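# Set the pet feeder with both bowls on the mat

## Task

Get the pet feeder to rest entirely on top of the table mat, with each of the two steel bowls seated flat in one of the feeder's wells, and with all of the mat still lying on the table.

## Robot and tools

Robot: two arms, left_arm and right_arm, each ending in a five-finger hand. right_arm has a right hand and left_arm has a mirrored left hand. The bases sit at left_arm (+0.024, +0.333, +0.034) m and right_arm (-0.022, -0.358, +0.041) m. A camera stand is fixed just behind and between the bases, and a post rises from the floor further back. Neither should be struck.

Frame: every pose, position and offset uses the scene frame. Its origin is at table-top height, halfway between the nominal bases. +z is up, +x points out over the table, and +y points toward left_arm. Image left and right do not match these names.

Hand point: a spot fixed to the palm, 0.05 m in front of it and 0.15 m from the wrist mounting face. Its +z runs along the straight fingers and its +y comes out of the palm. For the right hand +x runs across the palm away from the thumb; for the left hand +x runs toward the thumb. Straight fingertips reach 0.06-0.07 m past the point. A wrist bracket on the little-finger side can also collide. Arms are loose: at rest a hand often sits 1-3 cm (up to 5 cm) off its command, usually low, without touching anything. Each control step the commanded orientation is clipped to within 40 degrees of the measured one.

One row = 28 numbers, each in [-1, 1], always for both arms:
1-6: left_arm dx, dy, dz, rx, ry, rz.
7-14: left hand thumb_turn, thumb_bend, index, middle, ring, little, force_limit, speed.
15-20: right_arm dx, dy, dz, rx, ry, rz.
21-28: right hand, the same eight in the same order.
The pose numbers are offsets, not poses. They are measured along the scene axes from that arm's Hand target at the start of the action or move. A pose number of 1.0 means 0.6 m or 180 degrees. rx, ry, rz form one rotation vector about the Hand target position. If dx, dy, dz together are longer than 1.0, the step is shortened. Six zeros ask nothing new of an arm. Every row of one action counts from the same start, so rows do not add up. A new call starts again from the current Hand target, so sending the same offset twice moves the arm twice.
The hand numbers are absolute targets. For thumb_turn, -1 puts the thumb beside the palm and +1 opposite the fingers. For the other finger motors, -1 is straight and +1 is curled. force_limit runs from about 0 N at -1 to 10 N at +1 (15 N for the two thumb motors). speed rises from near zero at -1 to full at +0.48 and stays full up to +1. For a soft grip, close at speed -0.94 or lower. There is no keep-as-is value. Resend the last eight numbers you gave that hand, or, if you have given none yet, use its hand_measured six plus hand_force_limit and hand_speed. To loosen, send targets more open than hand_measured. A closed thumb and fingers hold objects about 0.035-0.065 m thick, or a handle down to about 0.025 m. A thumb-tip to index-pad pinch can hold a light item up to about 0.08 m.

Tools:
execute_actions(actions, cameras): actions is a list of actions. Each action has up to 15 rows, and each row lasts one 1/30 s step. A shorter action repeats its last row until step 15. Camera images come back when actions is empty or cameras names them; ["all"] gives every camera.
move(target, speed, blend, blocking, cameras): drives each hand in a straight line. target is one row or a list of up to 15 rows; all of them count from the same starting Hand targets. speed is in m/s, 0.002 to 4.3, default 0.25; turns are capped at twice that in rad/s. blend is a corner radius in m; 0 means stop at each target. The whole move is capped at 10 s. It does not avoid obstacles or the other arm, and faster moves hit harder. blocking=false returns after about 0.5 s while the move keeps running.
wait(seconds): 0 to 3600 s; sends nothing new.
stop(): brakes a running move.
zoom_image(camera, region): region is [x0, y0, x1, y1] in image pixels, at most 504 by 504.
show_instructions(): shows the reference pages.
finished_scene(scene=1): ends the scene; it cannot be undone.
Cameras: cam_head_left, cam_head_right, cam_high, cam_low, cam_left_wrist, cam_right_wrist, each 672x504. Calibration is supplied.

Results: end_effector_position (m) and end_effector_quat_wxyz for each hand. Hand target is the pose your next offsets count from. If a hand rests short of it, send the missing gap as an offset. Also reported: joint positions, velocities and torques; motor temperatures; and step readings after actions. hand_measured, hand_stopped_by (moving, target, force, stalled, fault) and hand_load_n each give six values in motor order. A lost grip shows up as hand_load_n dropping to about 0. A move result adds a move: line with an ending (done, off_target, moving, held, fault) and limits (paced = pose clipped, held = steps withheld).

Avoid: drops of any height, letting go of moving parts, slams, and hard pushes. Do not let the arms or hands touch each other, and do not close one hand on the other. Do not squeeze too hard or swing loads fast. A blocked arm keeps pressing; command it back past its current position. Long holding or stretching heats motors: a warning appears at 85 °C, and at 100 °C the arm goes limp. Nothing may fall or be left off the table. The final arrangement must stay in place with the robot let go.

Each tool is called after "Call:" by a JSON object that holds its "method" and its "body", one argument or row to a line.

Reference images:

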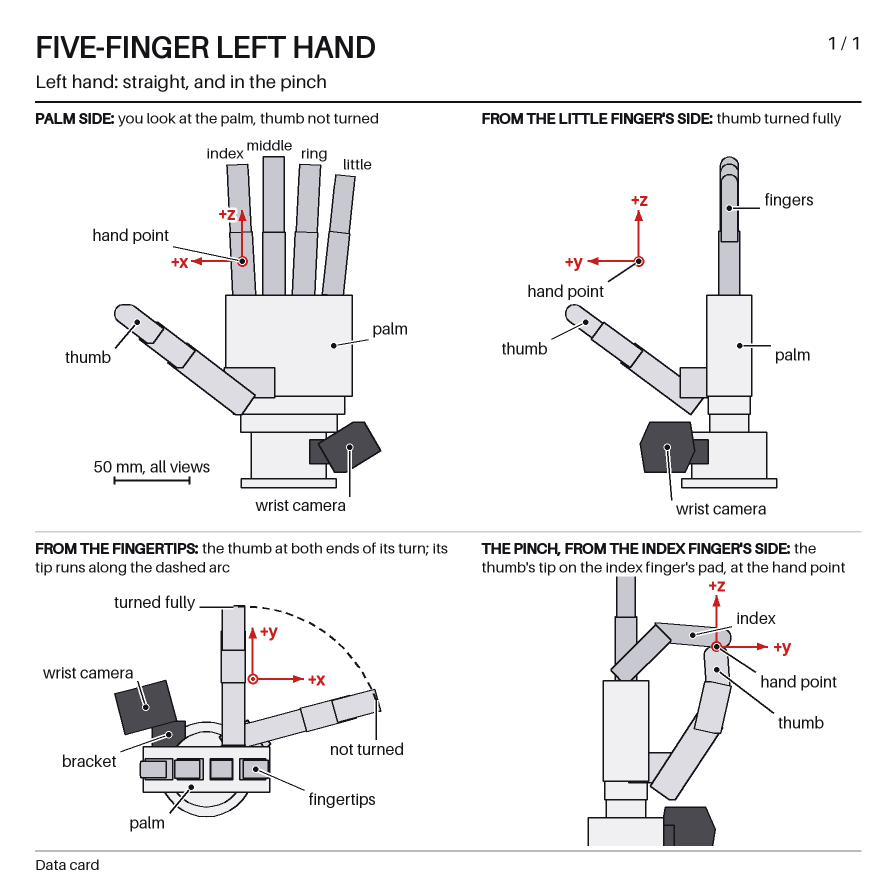

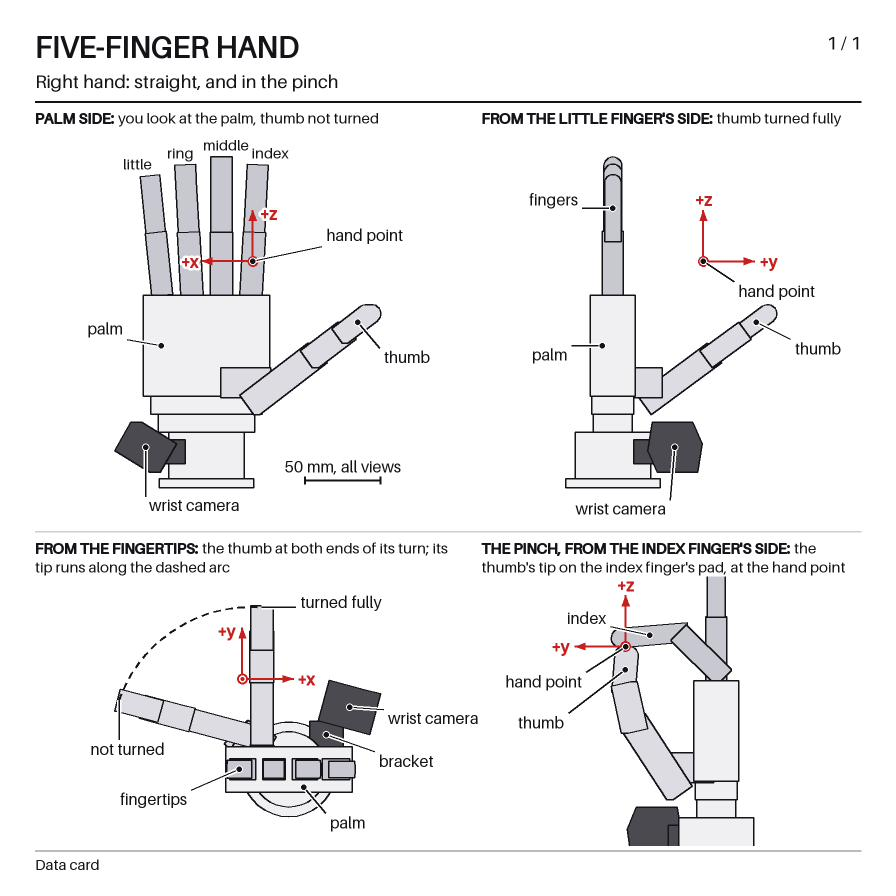

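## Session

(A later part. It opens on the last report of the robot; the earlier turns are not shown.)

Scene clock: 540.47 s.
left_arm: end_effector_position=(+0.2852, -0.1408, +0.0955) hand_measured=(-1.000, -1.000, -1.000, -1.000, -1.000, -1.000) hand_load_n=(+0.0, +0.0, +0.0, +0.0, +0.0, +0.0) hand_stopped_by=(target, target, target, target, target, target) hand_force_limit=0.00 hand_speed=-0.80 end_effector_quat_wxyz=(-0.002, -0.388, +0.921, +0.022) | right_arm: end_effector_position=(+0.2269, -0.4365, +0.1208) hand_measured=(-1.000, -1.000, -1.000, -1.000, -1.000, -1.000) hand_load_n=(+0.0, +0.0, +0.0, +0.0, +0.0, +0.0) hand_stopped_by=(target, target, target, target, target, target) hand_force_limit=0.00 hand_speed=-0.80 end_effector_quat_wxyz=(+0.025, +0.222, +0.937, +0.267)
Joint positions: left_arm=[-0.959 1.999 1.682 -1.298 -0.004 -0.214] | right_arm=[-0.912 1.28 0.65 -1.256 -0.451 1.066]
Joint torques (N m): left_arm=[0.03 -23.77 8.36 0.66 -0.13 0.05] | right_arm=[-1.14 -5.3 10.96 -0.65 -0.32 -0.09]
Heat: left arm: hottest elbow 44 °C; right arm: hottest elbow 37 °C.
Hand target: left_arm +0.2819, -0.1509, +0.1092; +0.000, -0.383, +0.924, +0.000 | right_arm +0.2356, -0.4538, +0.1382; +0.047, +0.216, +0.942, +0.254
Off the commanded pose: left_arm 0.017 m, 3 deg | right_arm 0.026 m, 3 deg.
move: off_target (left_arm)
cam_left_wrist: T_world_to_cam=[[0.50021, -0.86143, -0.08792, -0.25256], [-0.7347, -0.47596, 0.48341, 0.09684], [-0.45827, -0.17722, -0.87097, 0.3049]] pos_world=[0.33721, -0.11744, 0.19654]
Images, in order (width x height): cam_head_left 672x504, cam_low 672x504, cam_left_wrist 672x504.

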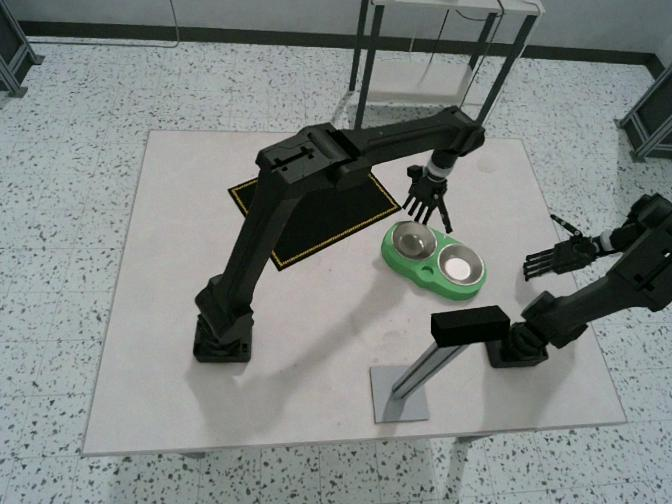

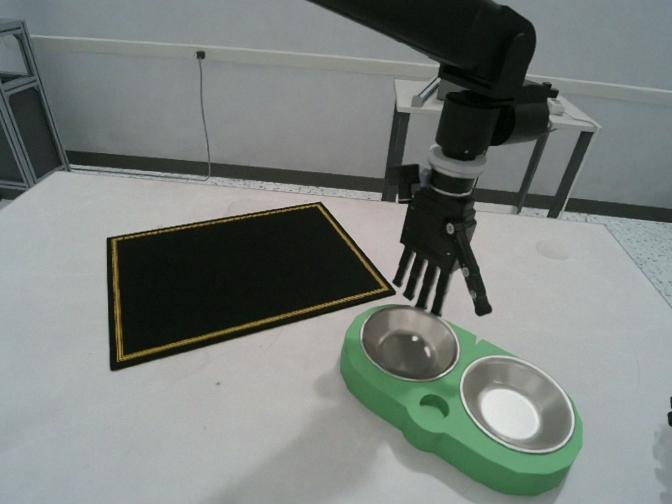

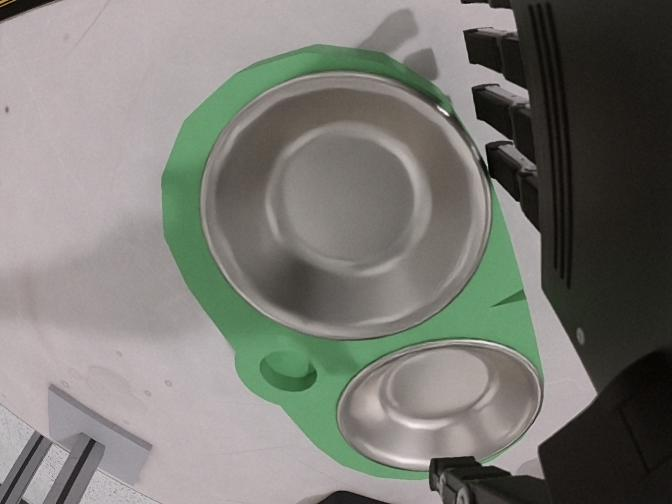

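Call:
{"method": "move", "body": {
  "target": [
    [-0.0,-0.033,0.05,0,0,0.0,-1,-1,-1,-1,-1,-1,0,-0.8,0,0,0,0,0,0,-1,-1,-1,-1,-1,-1,0,-0.8],
    [-0.033,0.033,0.25,0,0,0.0,-1,-1,-1,-1,-1,-1,0,-0.8,0,0,0,0,0,0,-1,-1,-1,-1,-1,-1,0,-0.8],
    [-0.253,-0.015,0.25,0,0,-0.75,-1,-1,-1,-1,-1,-1,0,-0.8,0,0,0,0,0,0,-1,-1,-1,-1,-1,-1,0,-0.8],
    [-0.253,-0.015,0.04,0,0,-0.75,-1,-1,-1,-1,-1,-1,0,-0.8,0,0,0,0,0,0,-1,-1,-1,-1,-1,-1,0,-0.8]
  ],
  "speed": 0.25,
  "blend": 0.01,
  "cameras": ["cam_low","cam_head_left","cam_high","cam_left_wrist"]
}}

Scene clock: 561.80 s.
left_arm: end_effector_position=(+0.1262, -0.1490, +0.1226) hand_measured=(-1.000, -1.000, -1.000, -1.000, -1.000, -1.000) hand_load_n=(+0.0, +0.5, +0.0, +0.0, +0.5, +0.0) hand_stopped_by=(target, target, target, target, target, target) hand_force_limit=0.00 hand_speed=-0.80 end_effector_quat_wxyz=(-0.019, +0.702, +0.712, +0.013) | right_arm: end_effector_position=(+0.2269, -0.4365, +0.1208) hand_measured=(-1.000, -1.000, -1.000, -1.000, -1.000, -1.000) hand_load_n=(+0.0, -0.5, +0.0, +0.0, +0.0, +0.5) hand_stopped_by=(target, target, target, target, target, target) hand_force_limit=0.00 hand_speed=-0.80 end_effector_quat_wxyz=(+0.025, +0.222, +0.937, +0.267)
Joint positions: left_arm=[-1.456 1.784 1.437 -1.268 0.005 1.642] | right_arm=[-0.912 1.28 0.65 -1.256 -0.451 1.066]
Joint torques (N m): left_arm=[0.32 -19.31 9.06 0.72 -0.16 0.21] | right_arm=[-1.2 -5.25 10.96 -0.65 -0.32 -0.09]
Heat: left arm: hottest elbow 43 °C; right arm: hottest elbow 37 °C.
Hand target: left_arm +0.1301, -0.1599, +0.1332; +0.000, +0.707, +0.708, +0.000 | right_arm +0.2356, -0.4538, +0.1382; +0.047, +0.216, +0.942, +0.254
Off the commanded pose: left_arm 0.016 m, 3 deg | right_arm 0.026 m, 3 deg.
move: off_target (left_arm)
cam_left_wrist: T_world_to_cam=[[-0.96678, 0.25451, -0.02374, 0.16576], [0.20525, 0.8283, 0.52134, 0.03412], [0.15235, 0.49915, -0.85302, 0.27561]] pos_world=[0.11126, -0.20802, 0.22125]
Images, in order (width x height): cam_head_left 672x504, cam_high 672x504, cam_low 672x504, cam_left_wrist 672x504.

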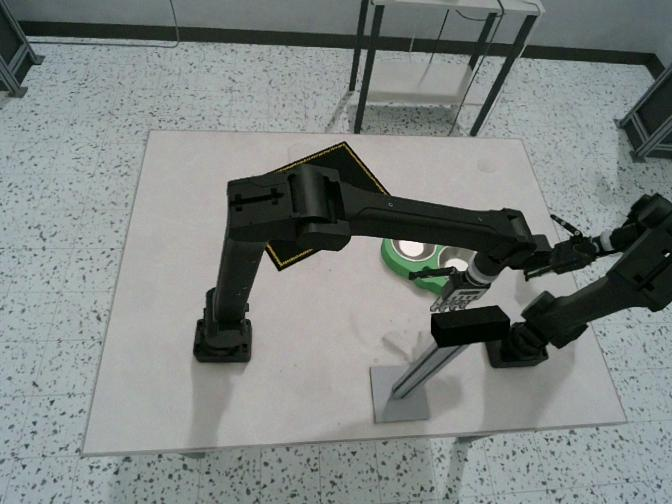

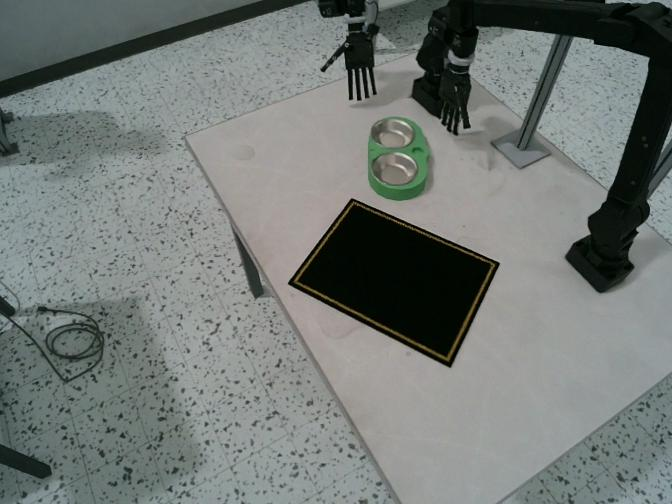

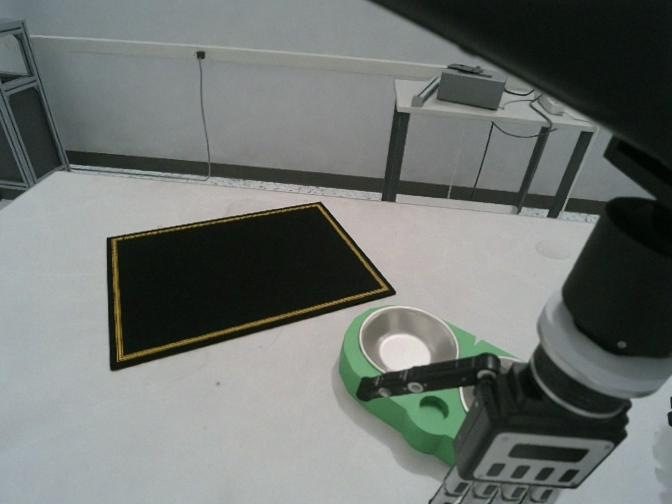

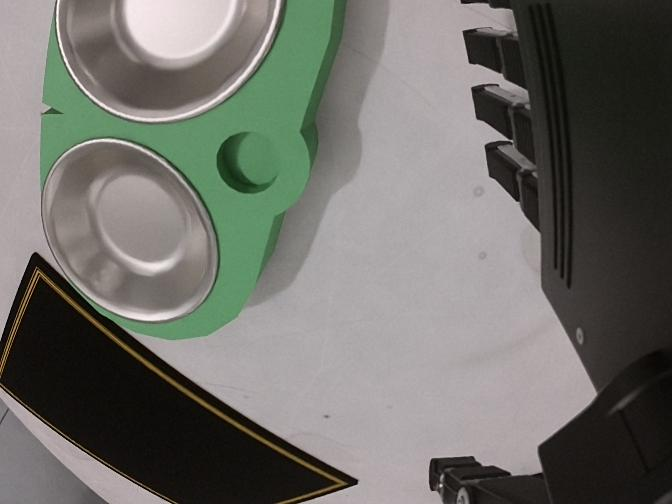

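Call:
{"method": "move", "body": {
  "target": [
    [0.0,0.055,-0.045,0,0,0.0,-1,-1,-1,-1,-1,-1,0,-0.8,0,0,0,0,0,0,-1,-1,-1,-1,-1,-1,0,-0.8],
    [0.19,0.02,-0.045,0,0,0,-1,-1,-1,-1,-1,-1,0,-0.8,0,0,0,0,0,0,-1,-1,-1,-1,-1,-1,0,-0.8]
  ],
  "speed": 0.1,
  "cameras": ["cam_low","cam_head_left","cam_high","cam_left_wrist"]
}}

Scene clock: 575.63 s.
left_arm: end_effector_position=(+0.2332, -0.1262, +0.0892) hand_measured=(-1.000, -1.000, -1.000, -1.000, -1.000, -1.000) hand_load_n=(+0.0, +0.0, +0.0, +0.0, +0.0, +0.0) hand_stopped_by=(target, target, target, target, target, target) hand_force_limit=0.00 hand_speed=-0.80 end_effector_quat_wxyz=(-0.025, +0.707, +0.707, +0.010) | right_arm: end_effector_position=(+0.2269, -0.4365, +0.1208) hand_measured=(-1.000, -1.000, -1.000, -1.000, -1.000, -1.000) hand_load_n=(+0.0, +0.0, +0.0, +0.5, +0.0, +0.0) hand_stopped_by=(target, target, target, target, target, target) hand_force_limit=0.00 hand_speed=-0.80 end_effector_quat_wxyz=(+0.025, +0.222, +0.937, +0.267)
Joint positions: left_arm=[-1.243 1.815 1.387 -1.197 0.007 1.869] | right_arm=[-0.912 1.28 0.65 -1.256 -0.451 1.066]
Joint torques (N m): left_arm=[0.91 -17.9 12.19 0.17 -0.22 0.18] | right_arm=[-1.14 -5.3 10.95 -0.65 -0.32 -0.1]
Heat: left arm: hottest elbow 41 °C; right arm: hottest elbow 37 °C.
Hand target: left_arm +0.2441, -0.1479, +0.1062; +0.000, +0.707, +0.708, +0.000 | right_arm +0.2356, -0.4538, +0.1382; +0.047, +0.216, +0.942, +0.254
Off the commanded pose: left_arm 0.030 m, 3 deg | right_arm 0.026 m, 3 deg.
move: off_target (left_arm)
cam_left_wrist: T_world_to_cam=[[-0.96349, 0.26761, -0.00899, 0.26221], [0.22362, 0.82268, 0.52268, 0.00553], [0.14727, 0.50158, -0.85248, 0.22088]] pos_world=[0.21887, -0.18551, 0.18777]
Images, in order (width x height): cam_head_left 672x504, cam_high 672x504, cam_low 672x504, cam_left_wrist 672x504.

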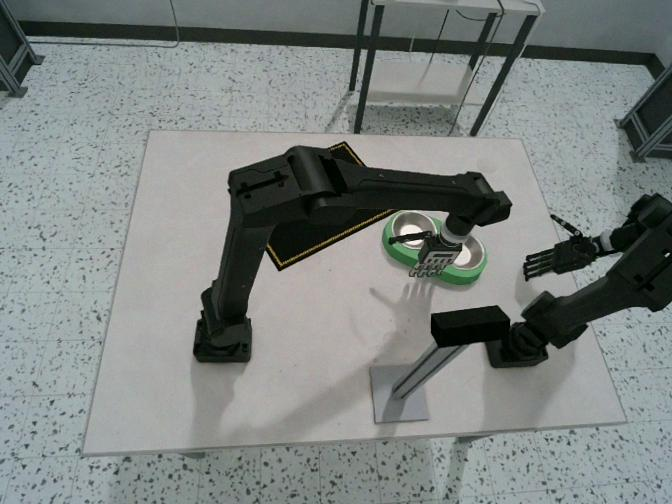

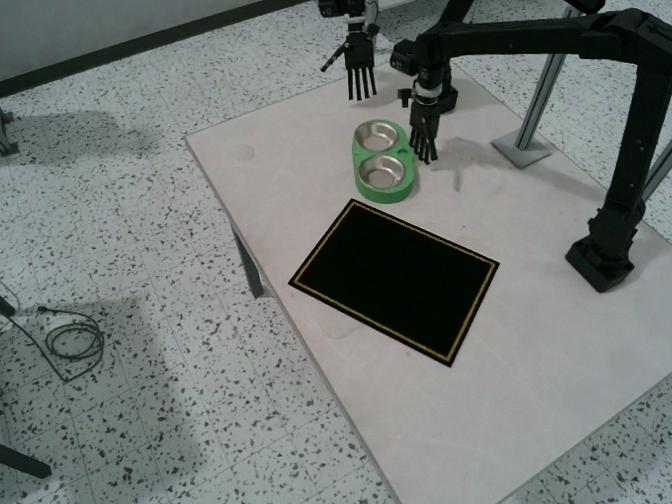

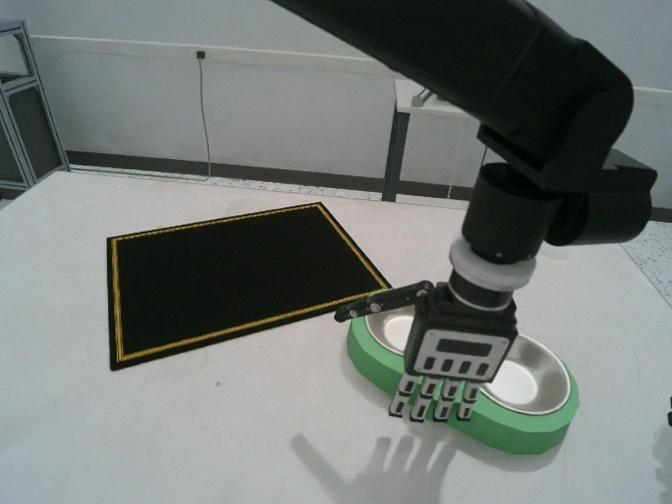

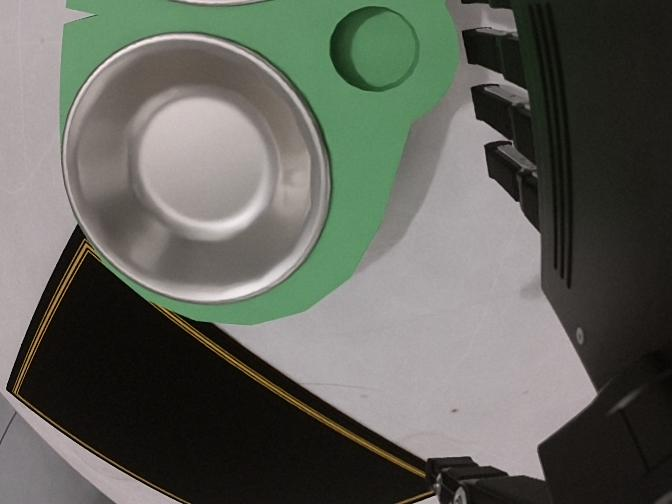

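Call:
{"method": "move", "body": {
  "target": [
    [-0.14,0.013,0.02,0,0,0.0,-1,-1,-1,-1,-1,-1,0,-0.8,0,0,0,0,0,0,-1,-1,-1,-1,-1,-1,0,-0.8],
    [-0.1235,0.08,0.29,0,0,0.333,-1,-1,-1,-1,-1,-1,0,-0.8,0,0,0,0,0,0.0167,-1,-1,-1,-1,-1,-1,0,-0.8],
    [0.093,0.28,0.29,0,0,0.722,-1,-1,-1,-1,-1,-1,0,-0.8,0,0,0,0,0,0.0167,-1,-1,-1,-1,-1,-1,0,-0.8]
  ],
  "speed": 0.3,
  "blend": 0.01,
  "cameras": ["cam_high"]
}}

Scene clock: 594.10 s.
left_arm: end_effector_position=(+0.2993, +0.0248, +0.2700) hand_measured=(-1.000, -1.000, -1.000, -1.000, -1.000, -1.000) hand_load_n=(+0.0, +0.0, +0.0, +0.0, +0.0, +0.0) hand_stopped_by=(target, target, target, target, target, target) hand_force_limit=0.00 hand_speed=-0.80 end_effector_quat_wxyz=(-0.010, -0.337, +0.941, +0.021) | right_arm: end_effector_position=(+0.2263, -0.4389, +0.1244) hand_measured=(-1.000, -1.000, -1.000, -1.000, -1.000, -1.000) hand_load_n=(+0.0, +0.0, +0.0, +0.0, +0.0, +0.0) hand_stopped_by=(target, target, target, target, target, target) hand_force_limit=0.00 hand_speed=-0.80 end_effector_quat_wxyz=(+0.026, +0.199, +0.944, +0.263)
Joint positions: left_arm=[-0.752 1.615 1.604 -1.607 0 0.102] | right_arm=[-0.912 1.287 0.669 -1.272 -0.438 1.018]
Joint torques (N m): left_arm=[0.26 -17.85 8.91 0.7 -0.14 0.03] | right_arm=[-0.56 -4.07 11.17 -0.65 -0.3 -0.1]
Heat: left arm: hottest elbow 42 °C; right arm: hottest elbow 38 °C.
Hand target: left_arm +0.2999, +0.0201, +0.2802; +0.000, -0.342, +0.940, +0.000 | right_arm +0.2356, -0.4538, +0.1382; +0.040, +0.191, +0.947, +0.255
Off the commanded pose: left_arm 0.011 m, 3 deg | right_arm 0.022 m, 2 deg.
move: off_target (left_arm, right_arm)

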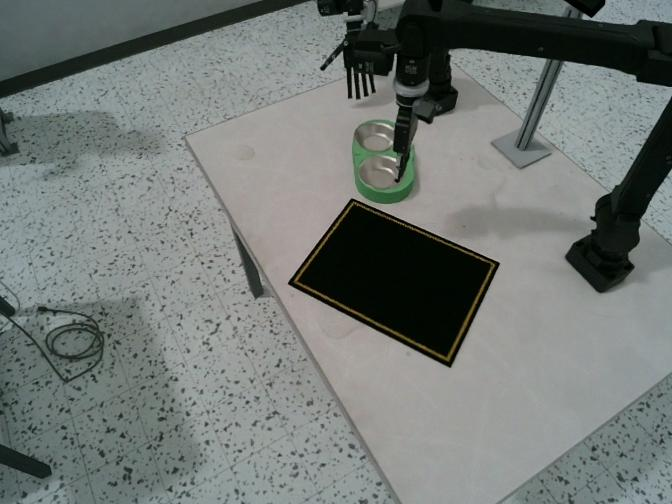

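Call:
{"method": "move", "body": {
  "target": [
    [0.167,-0.0835,-0.1,-0.0284,0.19,0.5684,-1,-1,-1,-1,-1,-1,0,-0.8,0,0,0,0,0,0.0,-1,-1,-1,-1,-1,-1,0,-0.8],
    [0.196,-0.17,-0.225,-0.0284,0.19,0.5684,-1,-1,-1,-1,-1,-1,0,-0.8,0.029,0.104,-0.017,0,0,0,-1,-1,-1,-1,-1,-1,0,-0.8]
  ],
  "speed": 0.25,
  "blend": 0.01,
  "cameras": ["all"]
}}

Call:
{"method": "zoom_image", "body": {
  "camera": "cam_low",
  "region": [300, 180, 632, 480]
}}

Scene clock: 605.30 s.
left_arm: end_effector_position=(+0.4055, -0.0781, +0.1275) hand_measured=(-1.000, -1.000, -1.000, -1.000, -1.000, -1.000) hand_load_n=(-0.5, +0.0, +0.0, +0.0, +0.0, +0.5) hand_stopped_by=(target, target, target, target, target, target) hand_force_limit=0.00 hand_speed=-0.80 end_effector_quat_wxyz=(+0.245, +0.921, -0.294, -0.075) | right_arm: end_effector_position=(+0.2507, -0.3917, +0.1253) hand_measured=(-1.000, -1.000, -1.000, -1.000, -1.000, -1.000) hand_load_n=(+0.0, +0.0, +0.0, +0.0, +0.0, +0.5) hand_stopped_by=(target, target, target, target, target, target) hand_force_limit=0.00 hand_speed=-0.80 end_effector_quat_wxyz=(+0.035, +0.186, +0.948, +0.256)
Joint positions: left_arm=[-0.522 1.819 1.346 -1.128 0.517 -1.496] | right_arm=[-0.715 1.204 0.614 -1.187 -0.484 1.206]
Joint torques (N m): left_arm=[0.62 -19.78 8.76 0.77 0.44 0.04] | right_arm=[0.85 -4.54 7.1 0.4 -0.58 0.17]
Heat: left arm: hottest elbow 41 °C; right arm: hottest elbow 38 °C.
Hand target: left_arm +0.4175, -0.0819, +0.1452; +0.254, +0.921, -0.290, -0.052 | right_arm +0.2530, -0.3914, +0.1280; +0.040, +0.191, +0.947, +0.255
Off the commanded pose: left_arm 0.022 m, 3 deg | right_arm 0.004 m, 1 deg.
move: off_target (left_arm)
cam_left_wrist: T_world_to_cam=[[0.69116, 0.50919, -0.51286, -0.17208], [0.72131, -0.44194, 0.5333, -0.39452], [0.0449, -0.73852, -0.67273, 0.1259]] pos_world=[0.39785, 0.00625, 0.20684]
cam_right_wrist: T_world_to_cam=[[0.10161, 0.83022, 0.54809, 0.22458], [0.76997, -0.41449, 0.48511, -0.40869], [0.62993, 0.37273, -0.68137, 0.18862]] pos_world=[0.17304, -0.42616, 0.20369]

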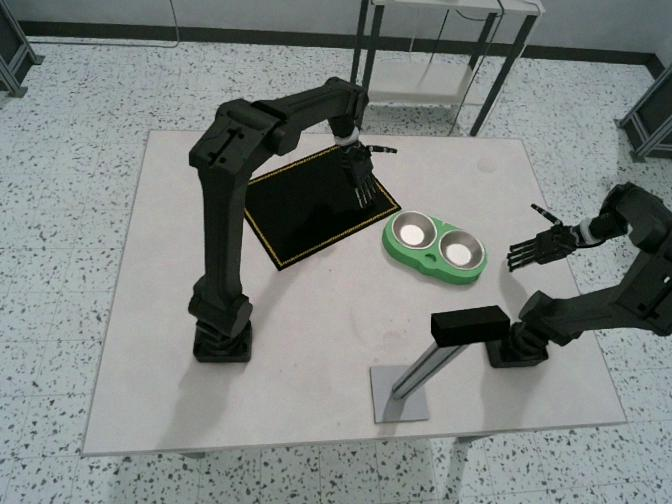

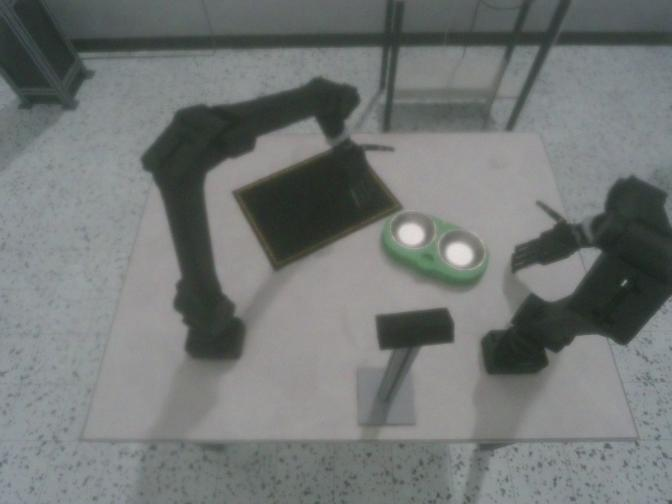

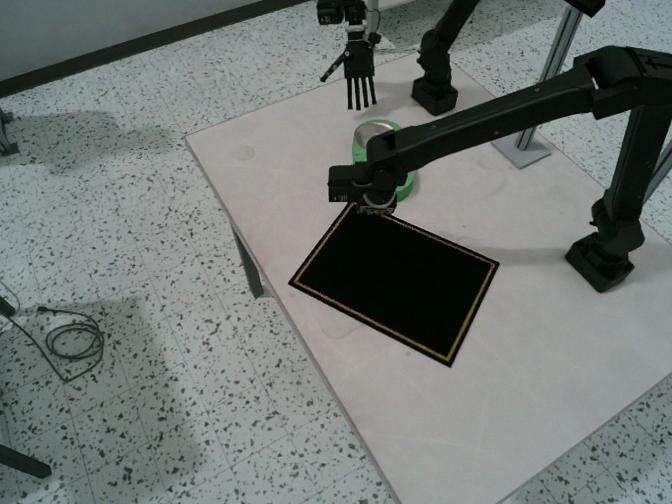

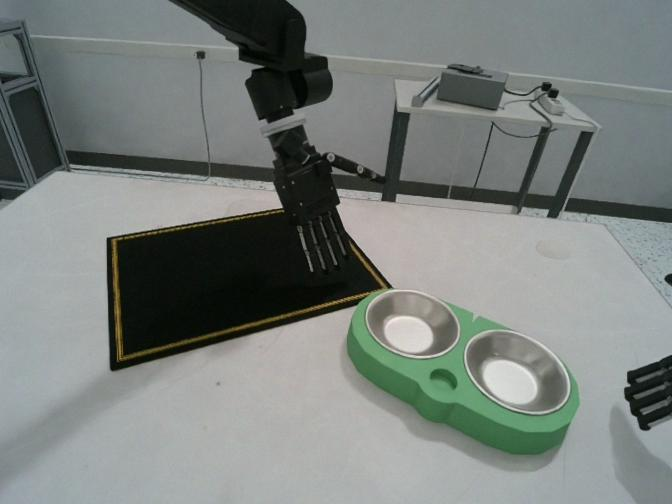

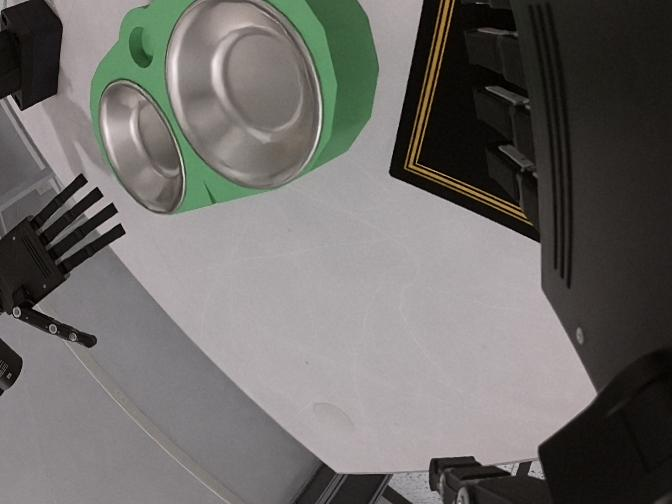

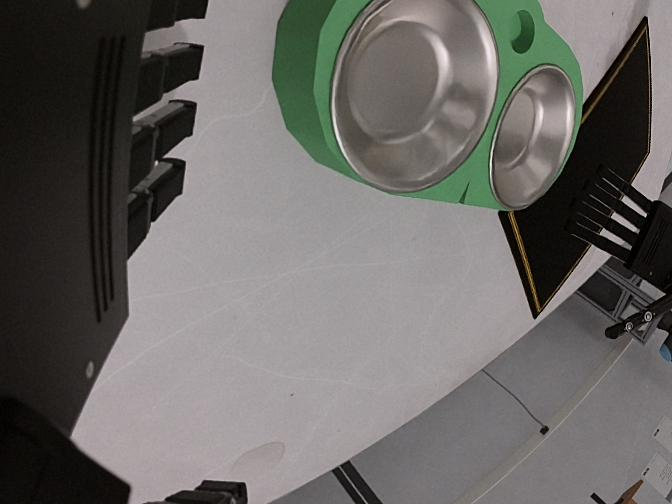

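Scaled by 1.518 from the camera's image (finer frame: 960x720).

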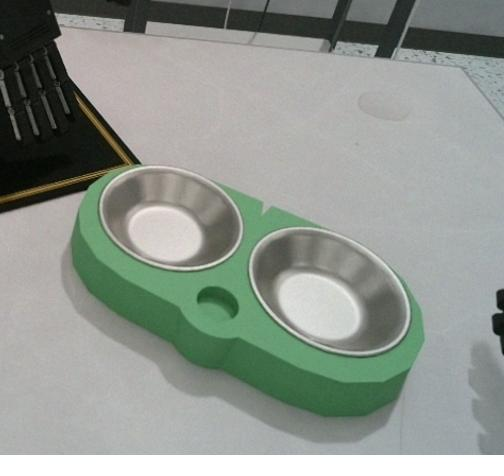

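Call:
{"method": "move", "body": {
  "target": [
    [-0.055,-0.034,-0.0225,0,0,0,-1,-1,-1,-1,-1,-1,0,-0.8,-0.001,0.0617,-0.018,0,0,0,-1,-1,-1,-1,-1,-1,0,-0.8],
    [-0.105,-0.13,-0.018,0,0,0,-1,-1,-1,-1,-1,-1,0,-0.8,0.025,0.113,-0.018,0,0,0,-1,-1,-1,-1,-1,-1,0,-0.8]
  ],
  "speed": 0.06,
  "blend": 0.01,
  "cameras": ["cam_low","cam_head_left","cam_left_wrist","cam_right_wrist"]
}}

Call:
{"method": "zoom_image", "body": {
  "camera": "cam_low",
  "region": [300, 180, 632, 480]
}}

Scene clock: 619.77 s.
left_arm: end_effector_position=(+0.3631, -0.1284, +0.1122) hand_measured=(-1.000, -1.000, -1.000, -1.000, -1.000, -1.000) hand_load_n=(-0.5, +0.0, +0.0, +0.0, +0.5, +0.0) hand_stopped_by=(target, target, target, target, target, target) hand_force_limit=0.00 hand_speed=-0.80 end_effector_quat_wxyz=(+0.233, +0.931, -0.272, -0.071) | right_arm: end_effector_position=(+0.2615, -0.3365, +0.1131) hand_measured=(-1.000, -1.000, -1.000, -1.000, -1.000, -1.000) hand_load_n=(+0.0, +0.0, +0.0, +0.0, +0.5, +0.0) hand_stopped_by=(target, target, target, target, target, target) hand_force_limit=0.00 hand_speed=-0.80 end_effector_quat_wxyz=(+0.030, +0.198, +0.949, +0.243)
Joint positions: left_arm=[-0.66 1.795 1.277 -0.995 0.488 -1.705] | right_arm=[-0.479 1.109 0.527 -1.061 -0.489 1.5]
Joint torques (N m): left_arm=[-2.43 -18.73 9.74 1.46 1.08 -0.08] | right_arm=[2.61 -3.31 6.89 1.01 -1.7 0.29]
Heat: left arm: hottest elbow 41 °C; right arm: hottest elbow 37 °C.
Hand target: left_arm +0.3545, -0.1599, +0.1344; +0.254, +0.921, -0.290, -0.052 | right_arm +0.2680, -0.3236, +0.1172; +0.040, +0.191, +0.947, +0.255
Off the commanded pose: left_arm 0.039 m, 4 deg | right_arm 0.015 m, 2 deg.
move: off_target (left_arm, right_arm)
cam_left_wrist: T_world_to_cam=[[0.67005, 0.5542, -0.49385, -0.11383], [0.73781, -0.42405, 0.52518, -0.38082], [0.08164, -0.71627, -0.69303, 0.07209]] pos_world=[0.35136, -0.04677, 0.19375]
cam_right_wrist: T_world_to_cam=[[0.13155, 0.84033, 0.52587, 0.1824], [0.7712, -0.42006, 0.47833, -0.38968], [0.62285, 0.34262, -0.70332, 0.14706]] pos_world=[0.18493, -0.36735, 0.1939]
Images, in order (width x height): cam_head_left 672x504, cam_low 672x504, cam_left_wrist 672x504, cam_right_wrist 672x504.

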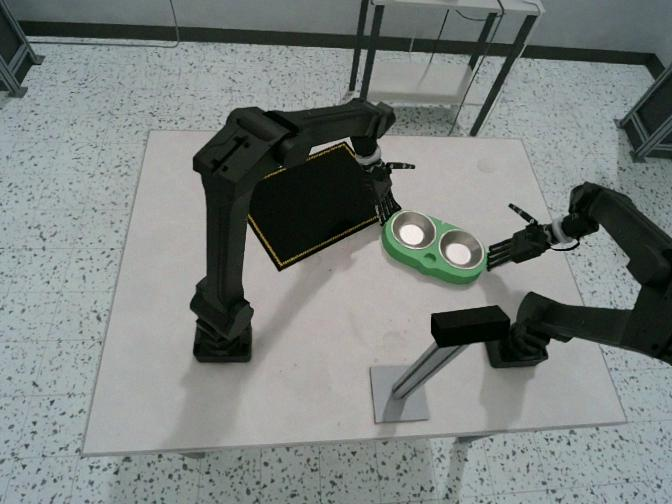

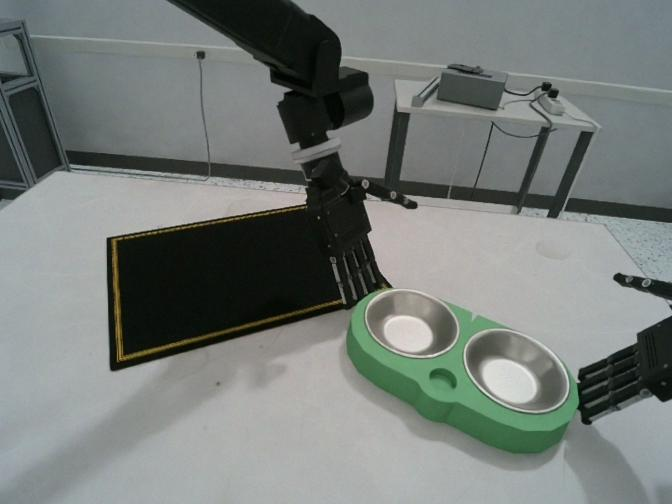

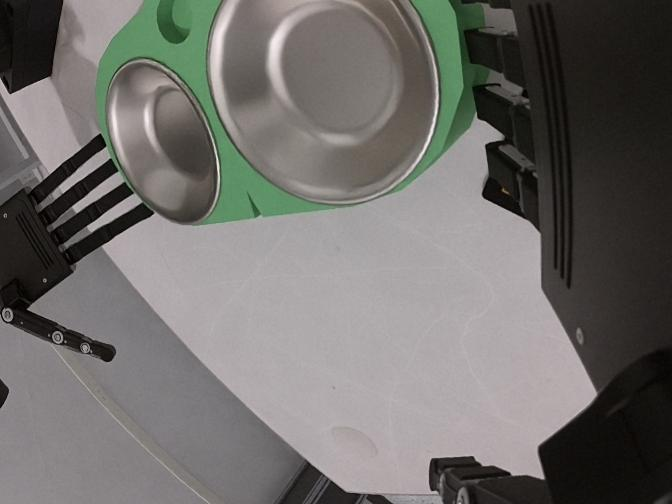

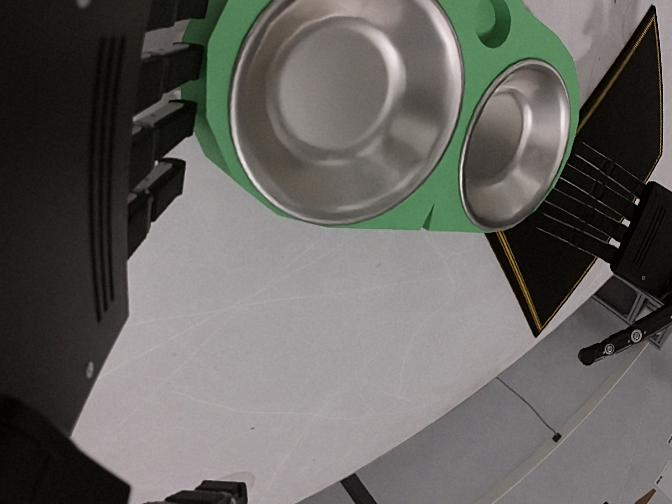

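Scaled by 1.518 from the camera's image (finer frame: 960x720).

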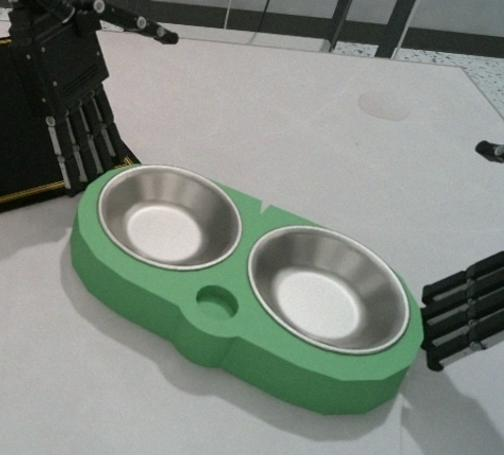

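Call:
{"method": "move", "body": {
  "target": [
    [-0.035,-0.065,0.01,0,0,0,-1,-1,-1,-1,-1,-1,0,-0.8,0.02,0.04,0.005,0,0,0,-1,-1,-1,-1,-1,-1,0,-0.8],
    [-0.035,-0.065,0.05,0,0,0,-1,-1,-1,-1,-1,-1,0,-0.8,0.035,0.045,0.05,0,0,0,-1,-1,-1,-1,-1,-1,0,-0.8]
  ],
  "speed": 0.05,
  "blend": 0.01,
  "cameras": ["cam_low","cam_head_left","cam_left_wrist","cam_right_wrist"]
}}

Call:
{"method": "zoom_image", "body": {
  "camera": "cam_low",
  "region": [300, 180, 632, 480]
}}

Scene clock: 628.60 s.
left_arm: end_effector_position=(+0.3629, -0.1267, +0.1106) hand_measured=(-1.000, -1.000, -1.000, -1.000, -1.000, -1.000) hand_load_n=(+0.0, +0.0, +0.0, +0.0, +1.5, +0.0) hand_stopped_by=(target, target, target, target, target, target) hand_force_limit=0.00 hand_speed=-0.80 end_effector_quat_wxyz=(+0.203, +0.944, -0.251, -0.069) | right_arm: end_effector_position=(+0.2599, -0.3187, +0.1113) hand_measured=(-1.000, -1.000, -1.000, -1.000, -1.000, -1.000) hand_load_n=(+0.0, +0.0, +0.0, +0.5, +1.0, +0.0) hand_stopped_by=(target, target, target, target, target, target) hand_force_limit=0.00 hand_speed=-0.80 end_effector_quat_wxyz=(+0.006, +0.210, +0.953, +0.219)
Joint positions: left_arm=[-0.679 1.781 1.28 -1.016 0.428 -1.769] | right_arm=[-0.37 1.074 0.527 -1.075 -0.438 1.638]
Joint torques (N m): left_arm=[-6.48 -19.72 13.67 0.83 3.23 -0.25] | right_arm=[4.37 -3.9 12.21 0.25 -3.9 0.37]
Heat: left arm: hottest elbow 42 °C; right arm: hottest elbow 37 °C.
Hand target: left_arm +0.3335, -0.1989, +0.1644; +0.254, +0.921, -0.290, -0.052 | right_arm +0.2890, -0.2966, +0.1472; +0.040, +0.191, +0.947, +0.255
Off the commanded pose: left_arm 0.095 m, 8 deg | right_arm 0.051 m, 6 deg.
move: off_target (left_arm, right_arm)
cam_left_wrist: T_world_to_cam=[[0.65033, 0.61279, -0.44894, -0.10566], [0.75027, -0.42556, 0.50596, -0.38169], [0.119, -0.66587, -0.73652, 0.0699]] pos_world=[0.34676, -0.05114, 0.19717]
cam_right_wrist: T_world_to_cam=[[0.17151, 0.85745, 0.48514, 0.16826], [0.79432, -0.41166, 0.44676, -0.38], [0.58279, 0.30873, -0.75169, 0.1457]] pos_world=[0.18807, -0.34568, 0.19766]
Images, in order (width x height): cam_head_left 672x504, cam_low 672x504, cam_left_wrist 672x504, cam_right_wrist 672x504.

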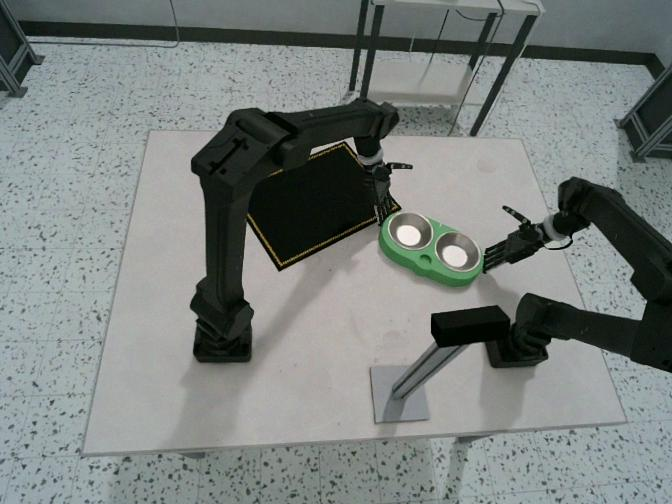

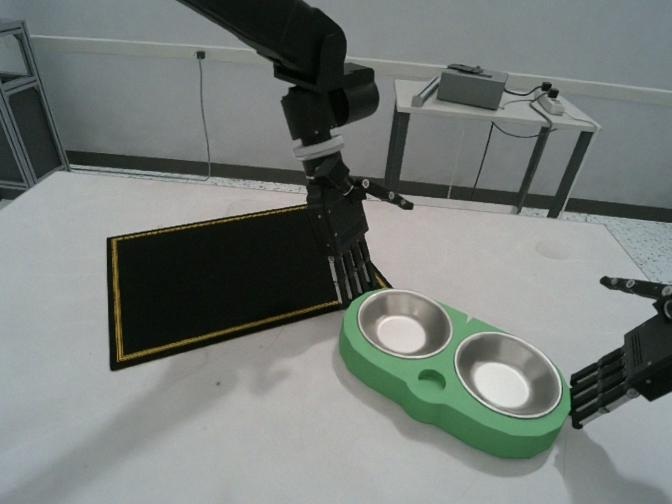

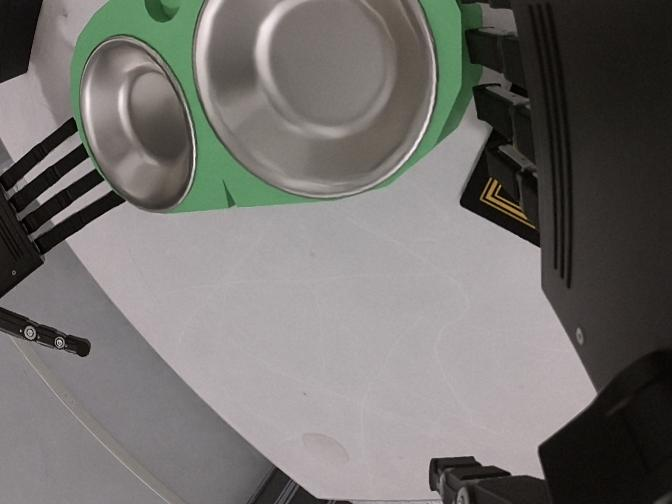

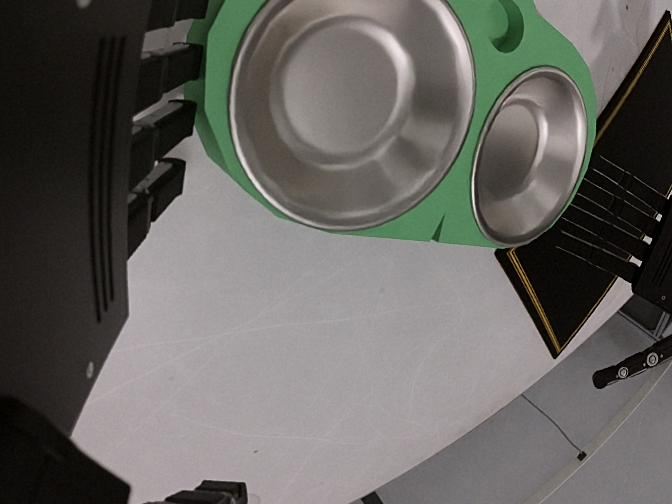

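Scaled by 1.518 from the camera's image (finer frame: 960x720).

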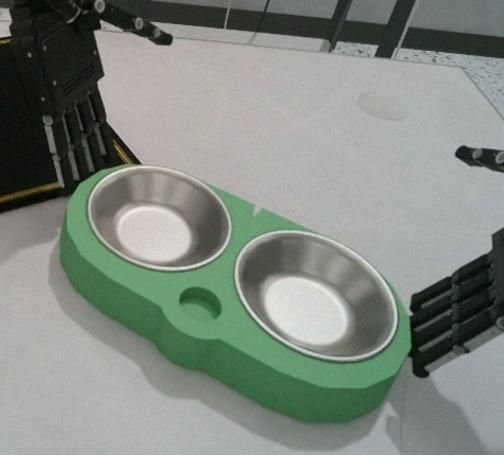

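Call:
{"method": "move", "body": {
  "target": [-0.0,-0.005,0.045,0,0,0,-1,-1,-1,-1,-1,-1,0,-0.8,0.02,0.01,0.045,0,0,0,-1,-1,-1,-1,-1,-1,0,-0.8],
  "speed": 0.05,
  "cameras": ["cam_low","cam_head_left","cam_left_wrist","cam_right_wrist"]
}}

Call:
{"method": "zoom_image", "body": {
  "camera": "cam_low",
  "region": [300, 180, 632, 480]
}}

Scene clock: 637.17 s.
left_arm: end_effector_position=(+0.3232, -0.1870, +0.1672) hand_measured=(-1.000, -1.000, -1.000, -1.000, -1.000, -1.000) hand_load_n=(+0.0, +0.0, -0.5, +0.0, +0.0, +0.0) hand_stopped_by=(target, target, target, target, target, target) hand_force_limit=0.00 hand_speed=-0.80 end_effector_quat_wxyz=(+0.240, +0.924, -0.289, -0.071) | right_arm: end_effector_position=(+0.2798, -0.2868, +0.1543) hand_measured=(-1.000, -1.000, -1.000, -1.000, -1.000, -1.000) hand_load_n=(+0.0, +0.0, +0.0, +0.0, +0.5, +0.0) hand_stopped_by=(target, target, target, target, target, target) hand_force_limit=0.00 hand_speed=-0.80 end_effector_quat_wxyz=(+0.011, +0.193, +0.947, +0.255)
Joint positions: left_arm=[-0.789 1.757 1.374 -1.064 0.493 -1.814] | right_arm=[-0.264 1.043 0.604 -1.133 -0.517 1.722]
Joint torques (N m): left_arm=[0.62 -18.2 12.16 0.42 0.24 0.03] | right_arm=[0.85 -2.67 12.16 0.64 -0.5 0.16]
Heat: left arm: hottest elbow 42 °C; right arm: hottest elbow 37 °C.
Hand target: left_arm +0.3335, -0.2019, +0.1914; +0.254, +0.921, -0.290, -0.052 | right_arm +0.3010, -0.2906, +0.1742; +0.040, +0.191, +0.947, +0.255
Off the commanded pose: left_arm 0.030 m, 3 deg | right_arm 0.029 m, 3 deg.
move: off_target (left_arm, right_arm)
cam_left_wrist: T_world_to_cam=[[0.68893, 0.5215, -0.5034, -0.03806], [0.72247, -0.43812, 0.53487, -0.40435], [0.05839, -0.73218, -0.67861, 0.07358]] pos_world=[0.31406, -0.10343, 0.24705]
cam_right_wrist: T_world_to_cam=[[0.13052, 0.8258, 0.54866, 0.10914], [0.79183, -0.41984, 0.44355, -0.40298], [0.59663, 0.37655, -0.70869, 0.16553]] pos_world=[0.20608, -0.32164, 0.23617]
Images, in order (width x height): cam_head_left 672x504, cam_low 672x504, cam_left_wrist 672x504, cam_right_wrist 672x504.

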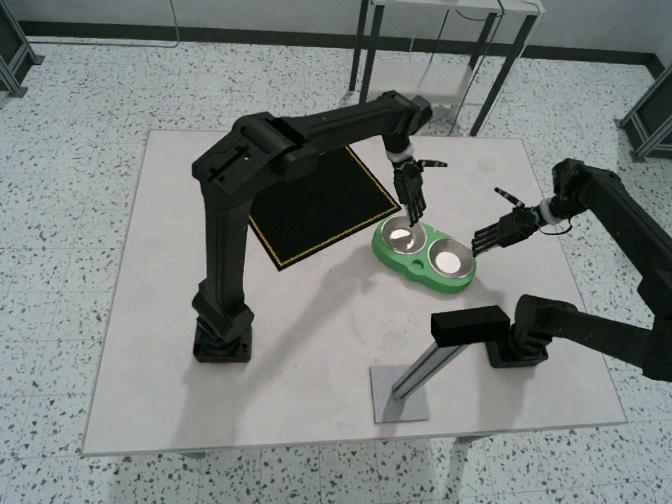

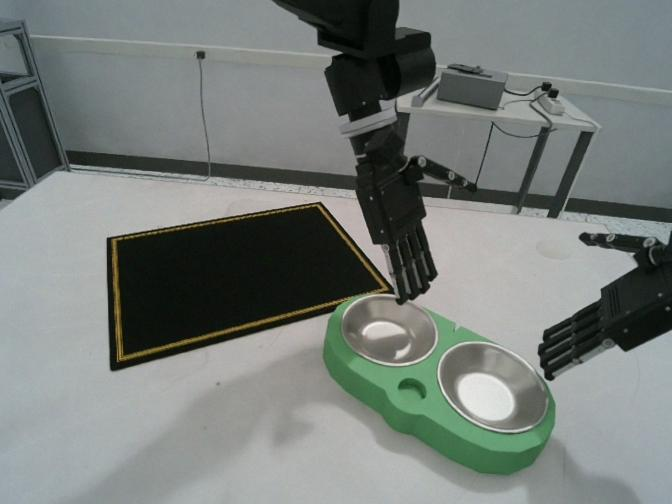

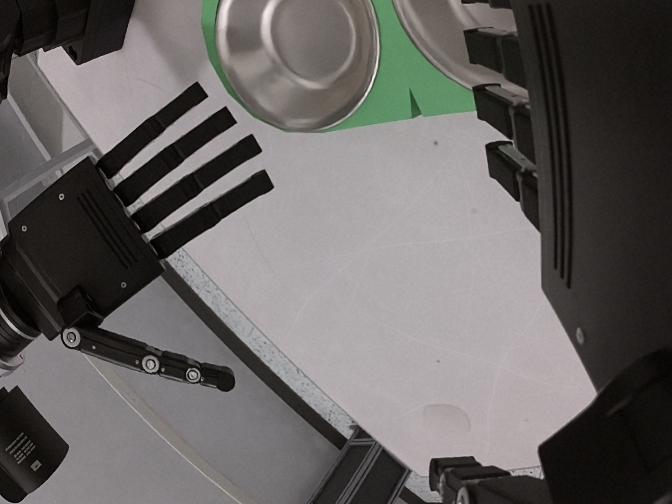

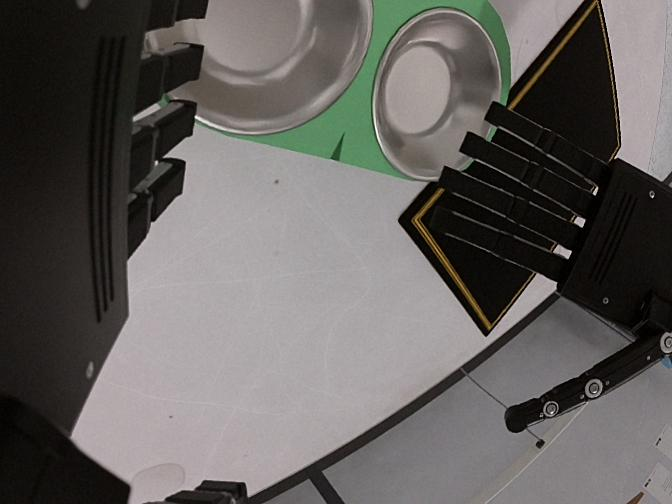

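Scaled by 1.518 from the camera's image (finer frame: 960x720).

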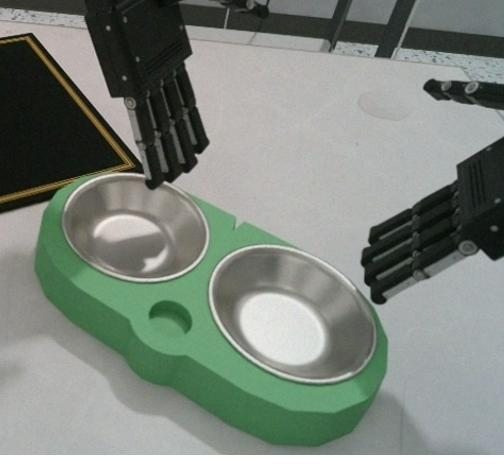

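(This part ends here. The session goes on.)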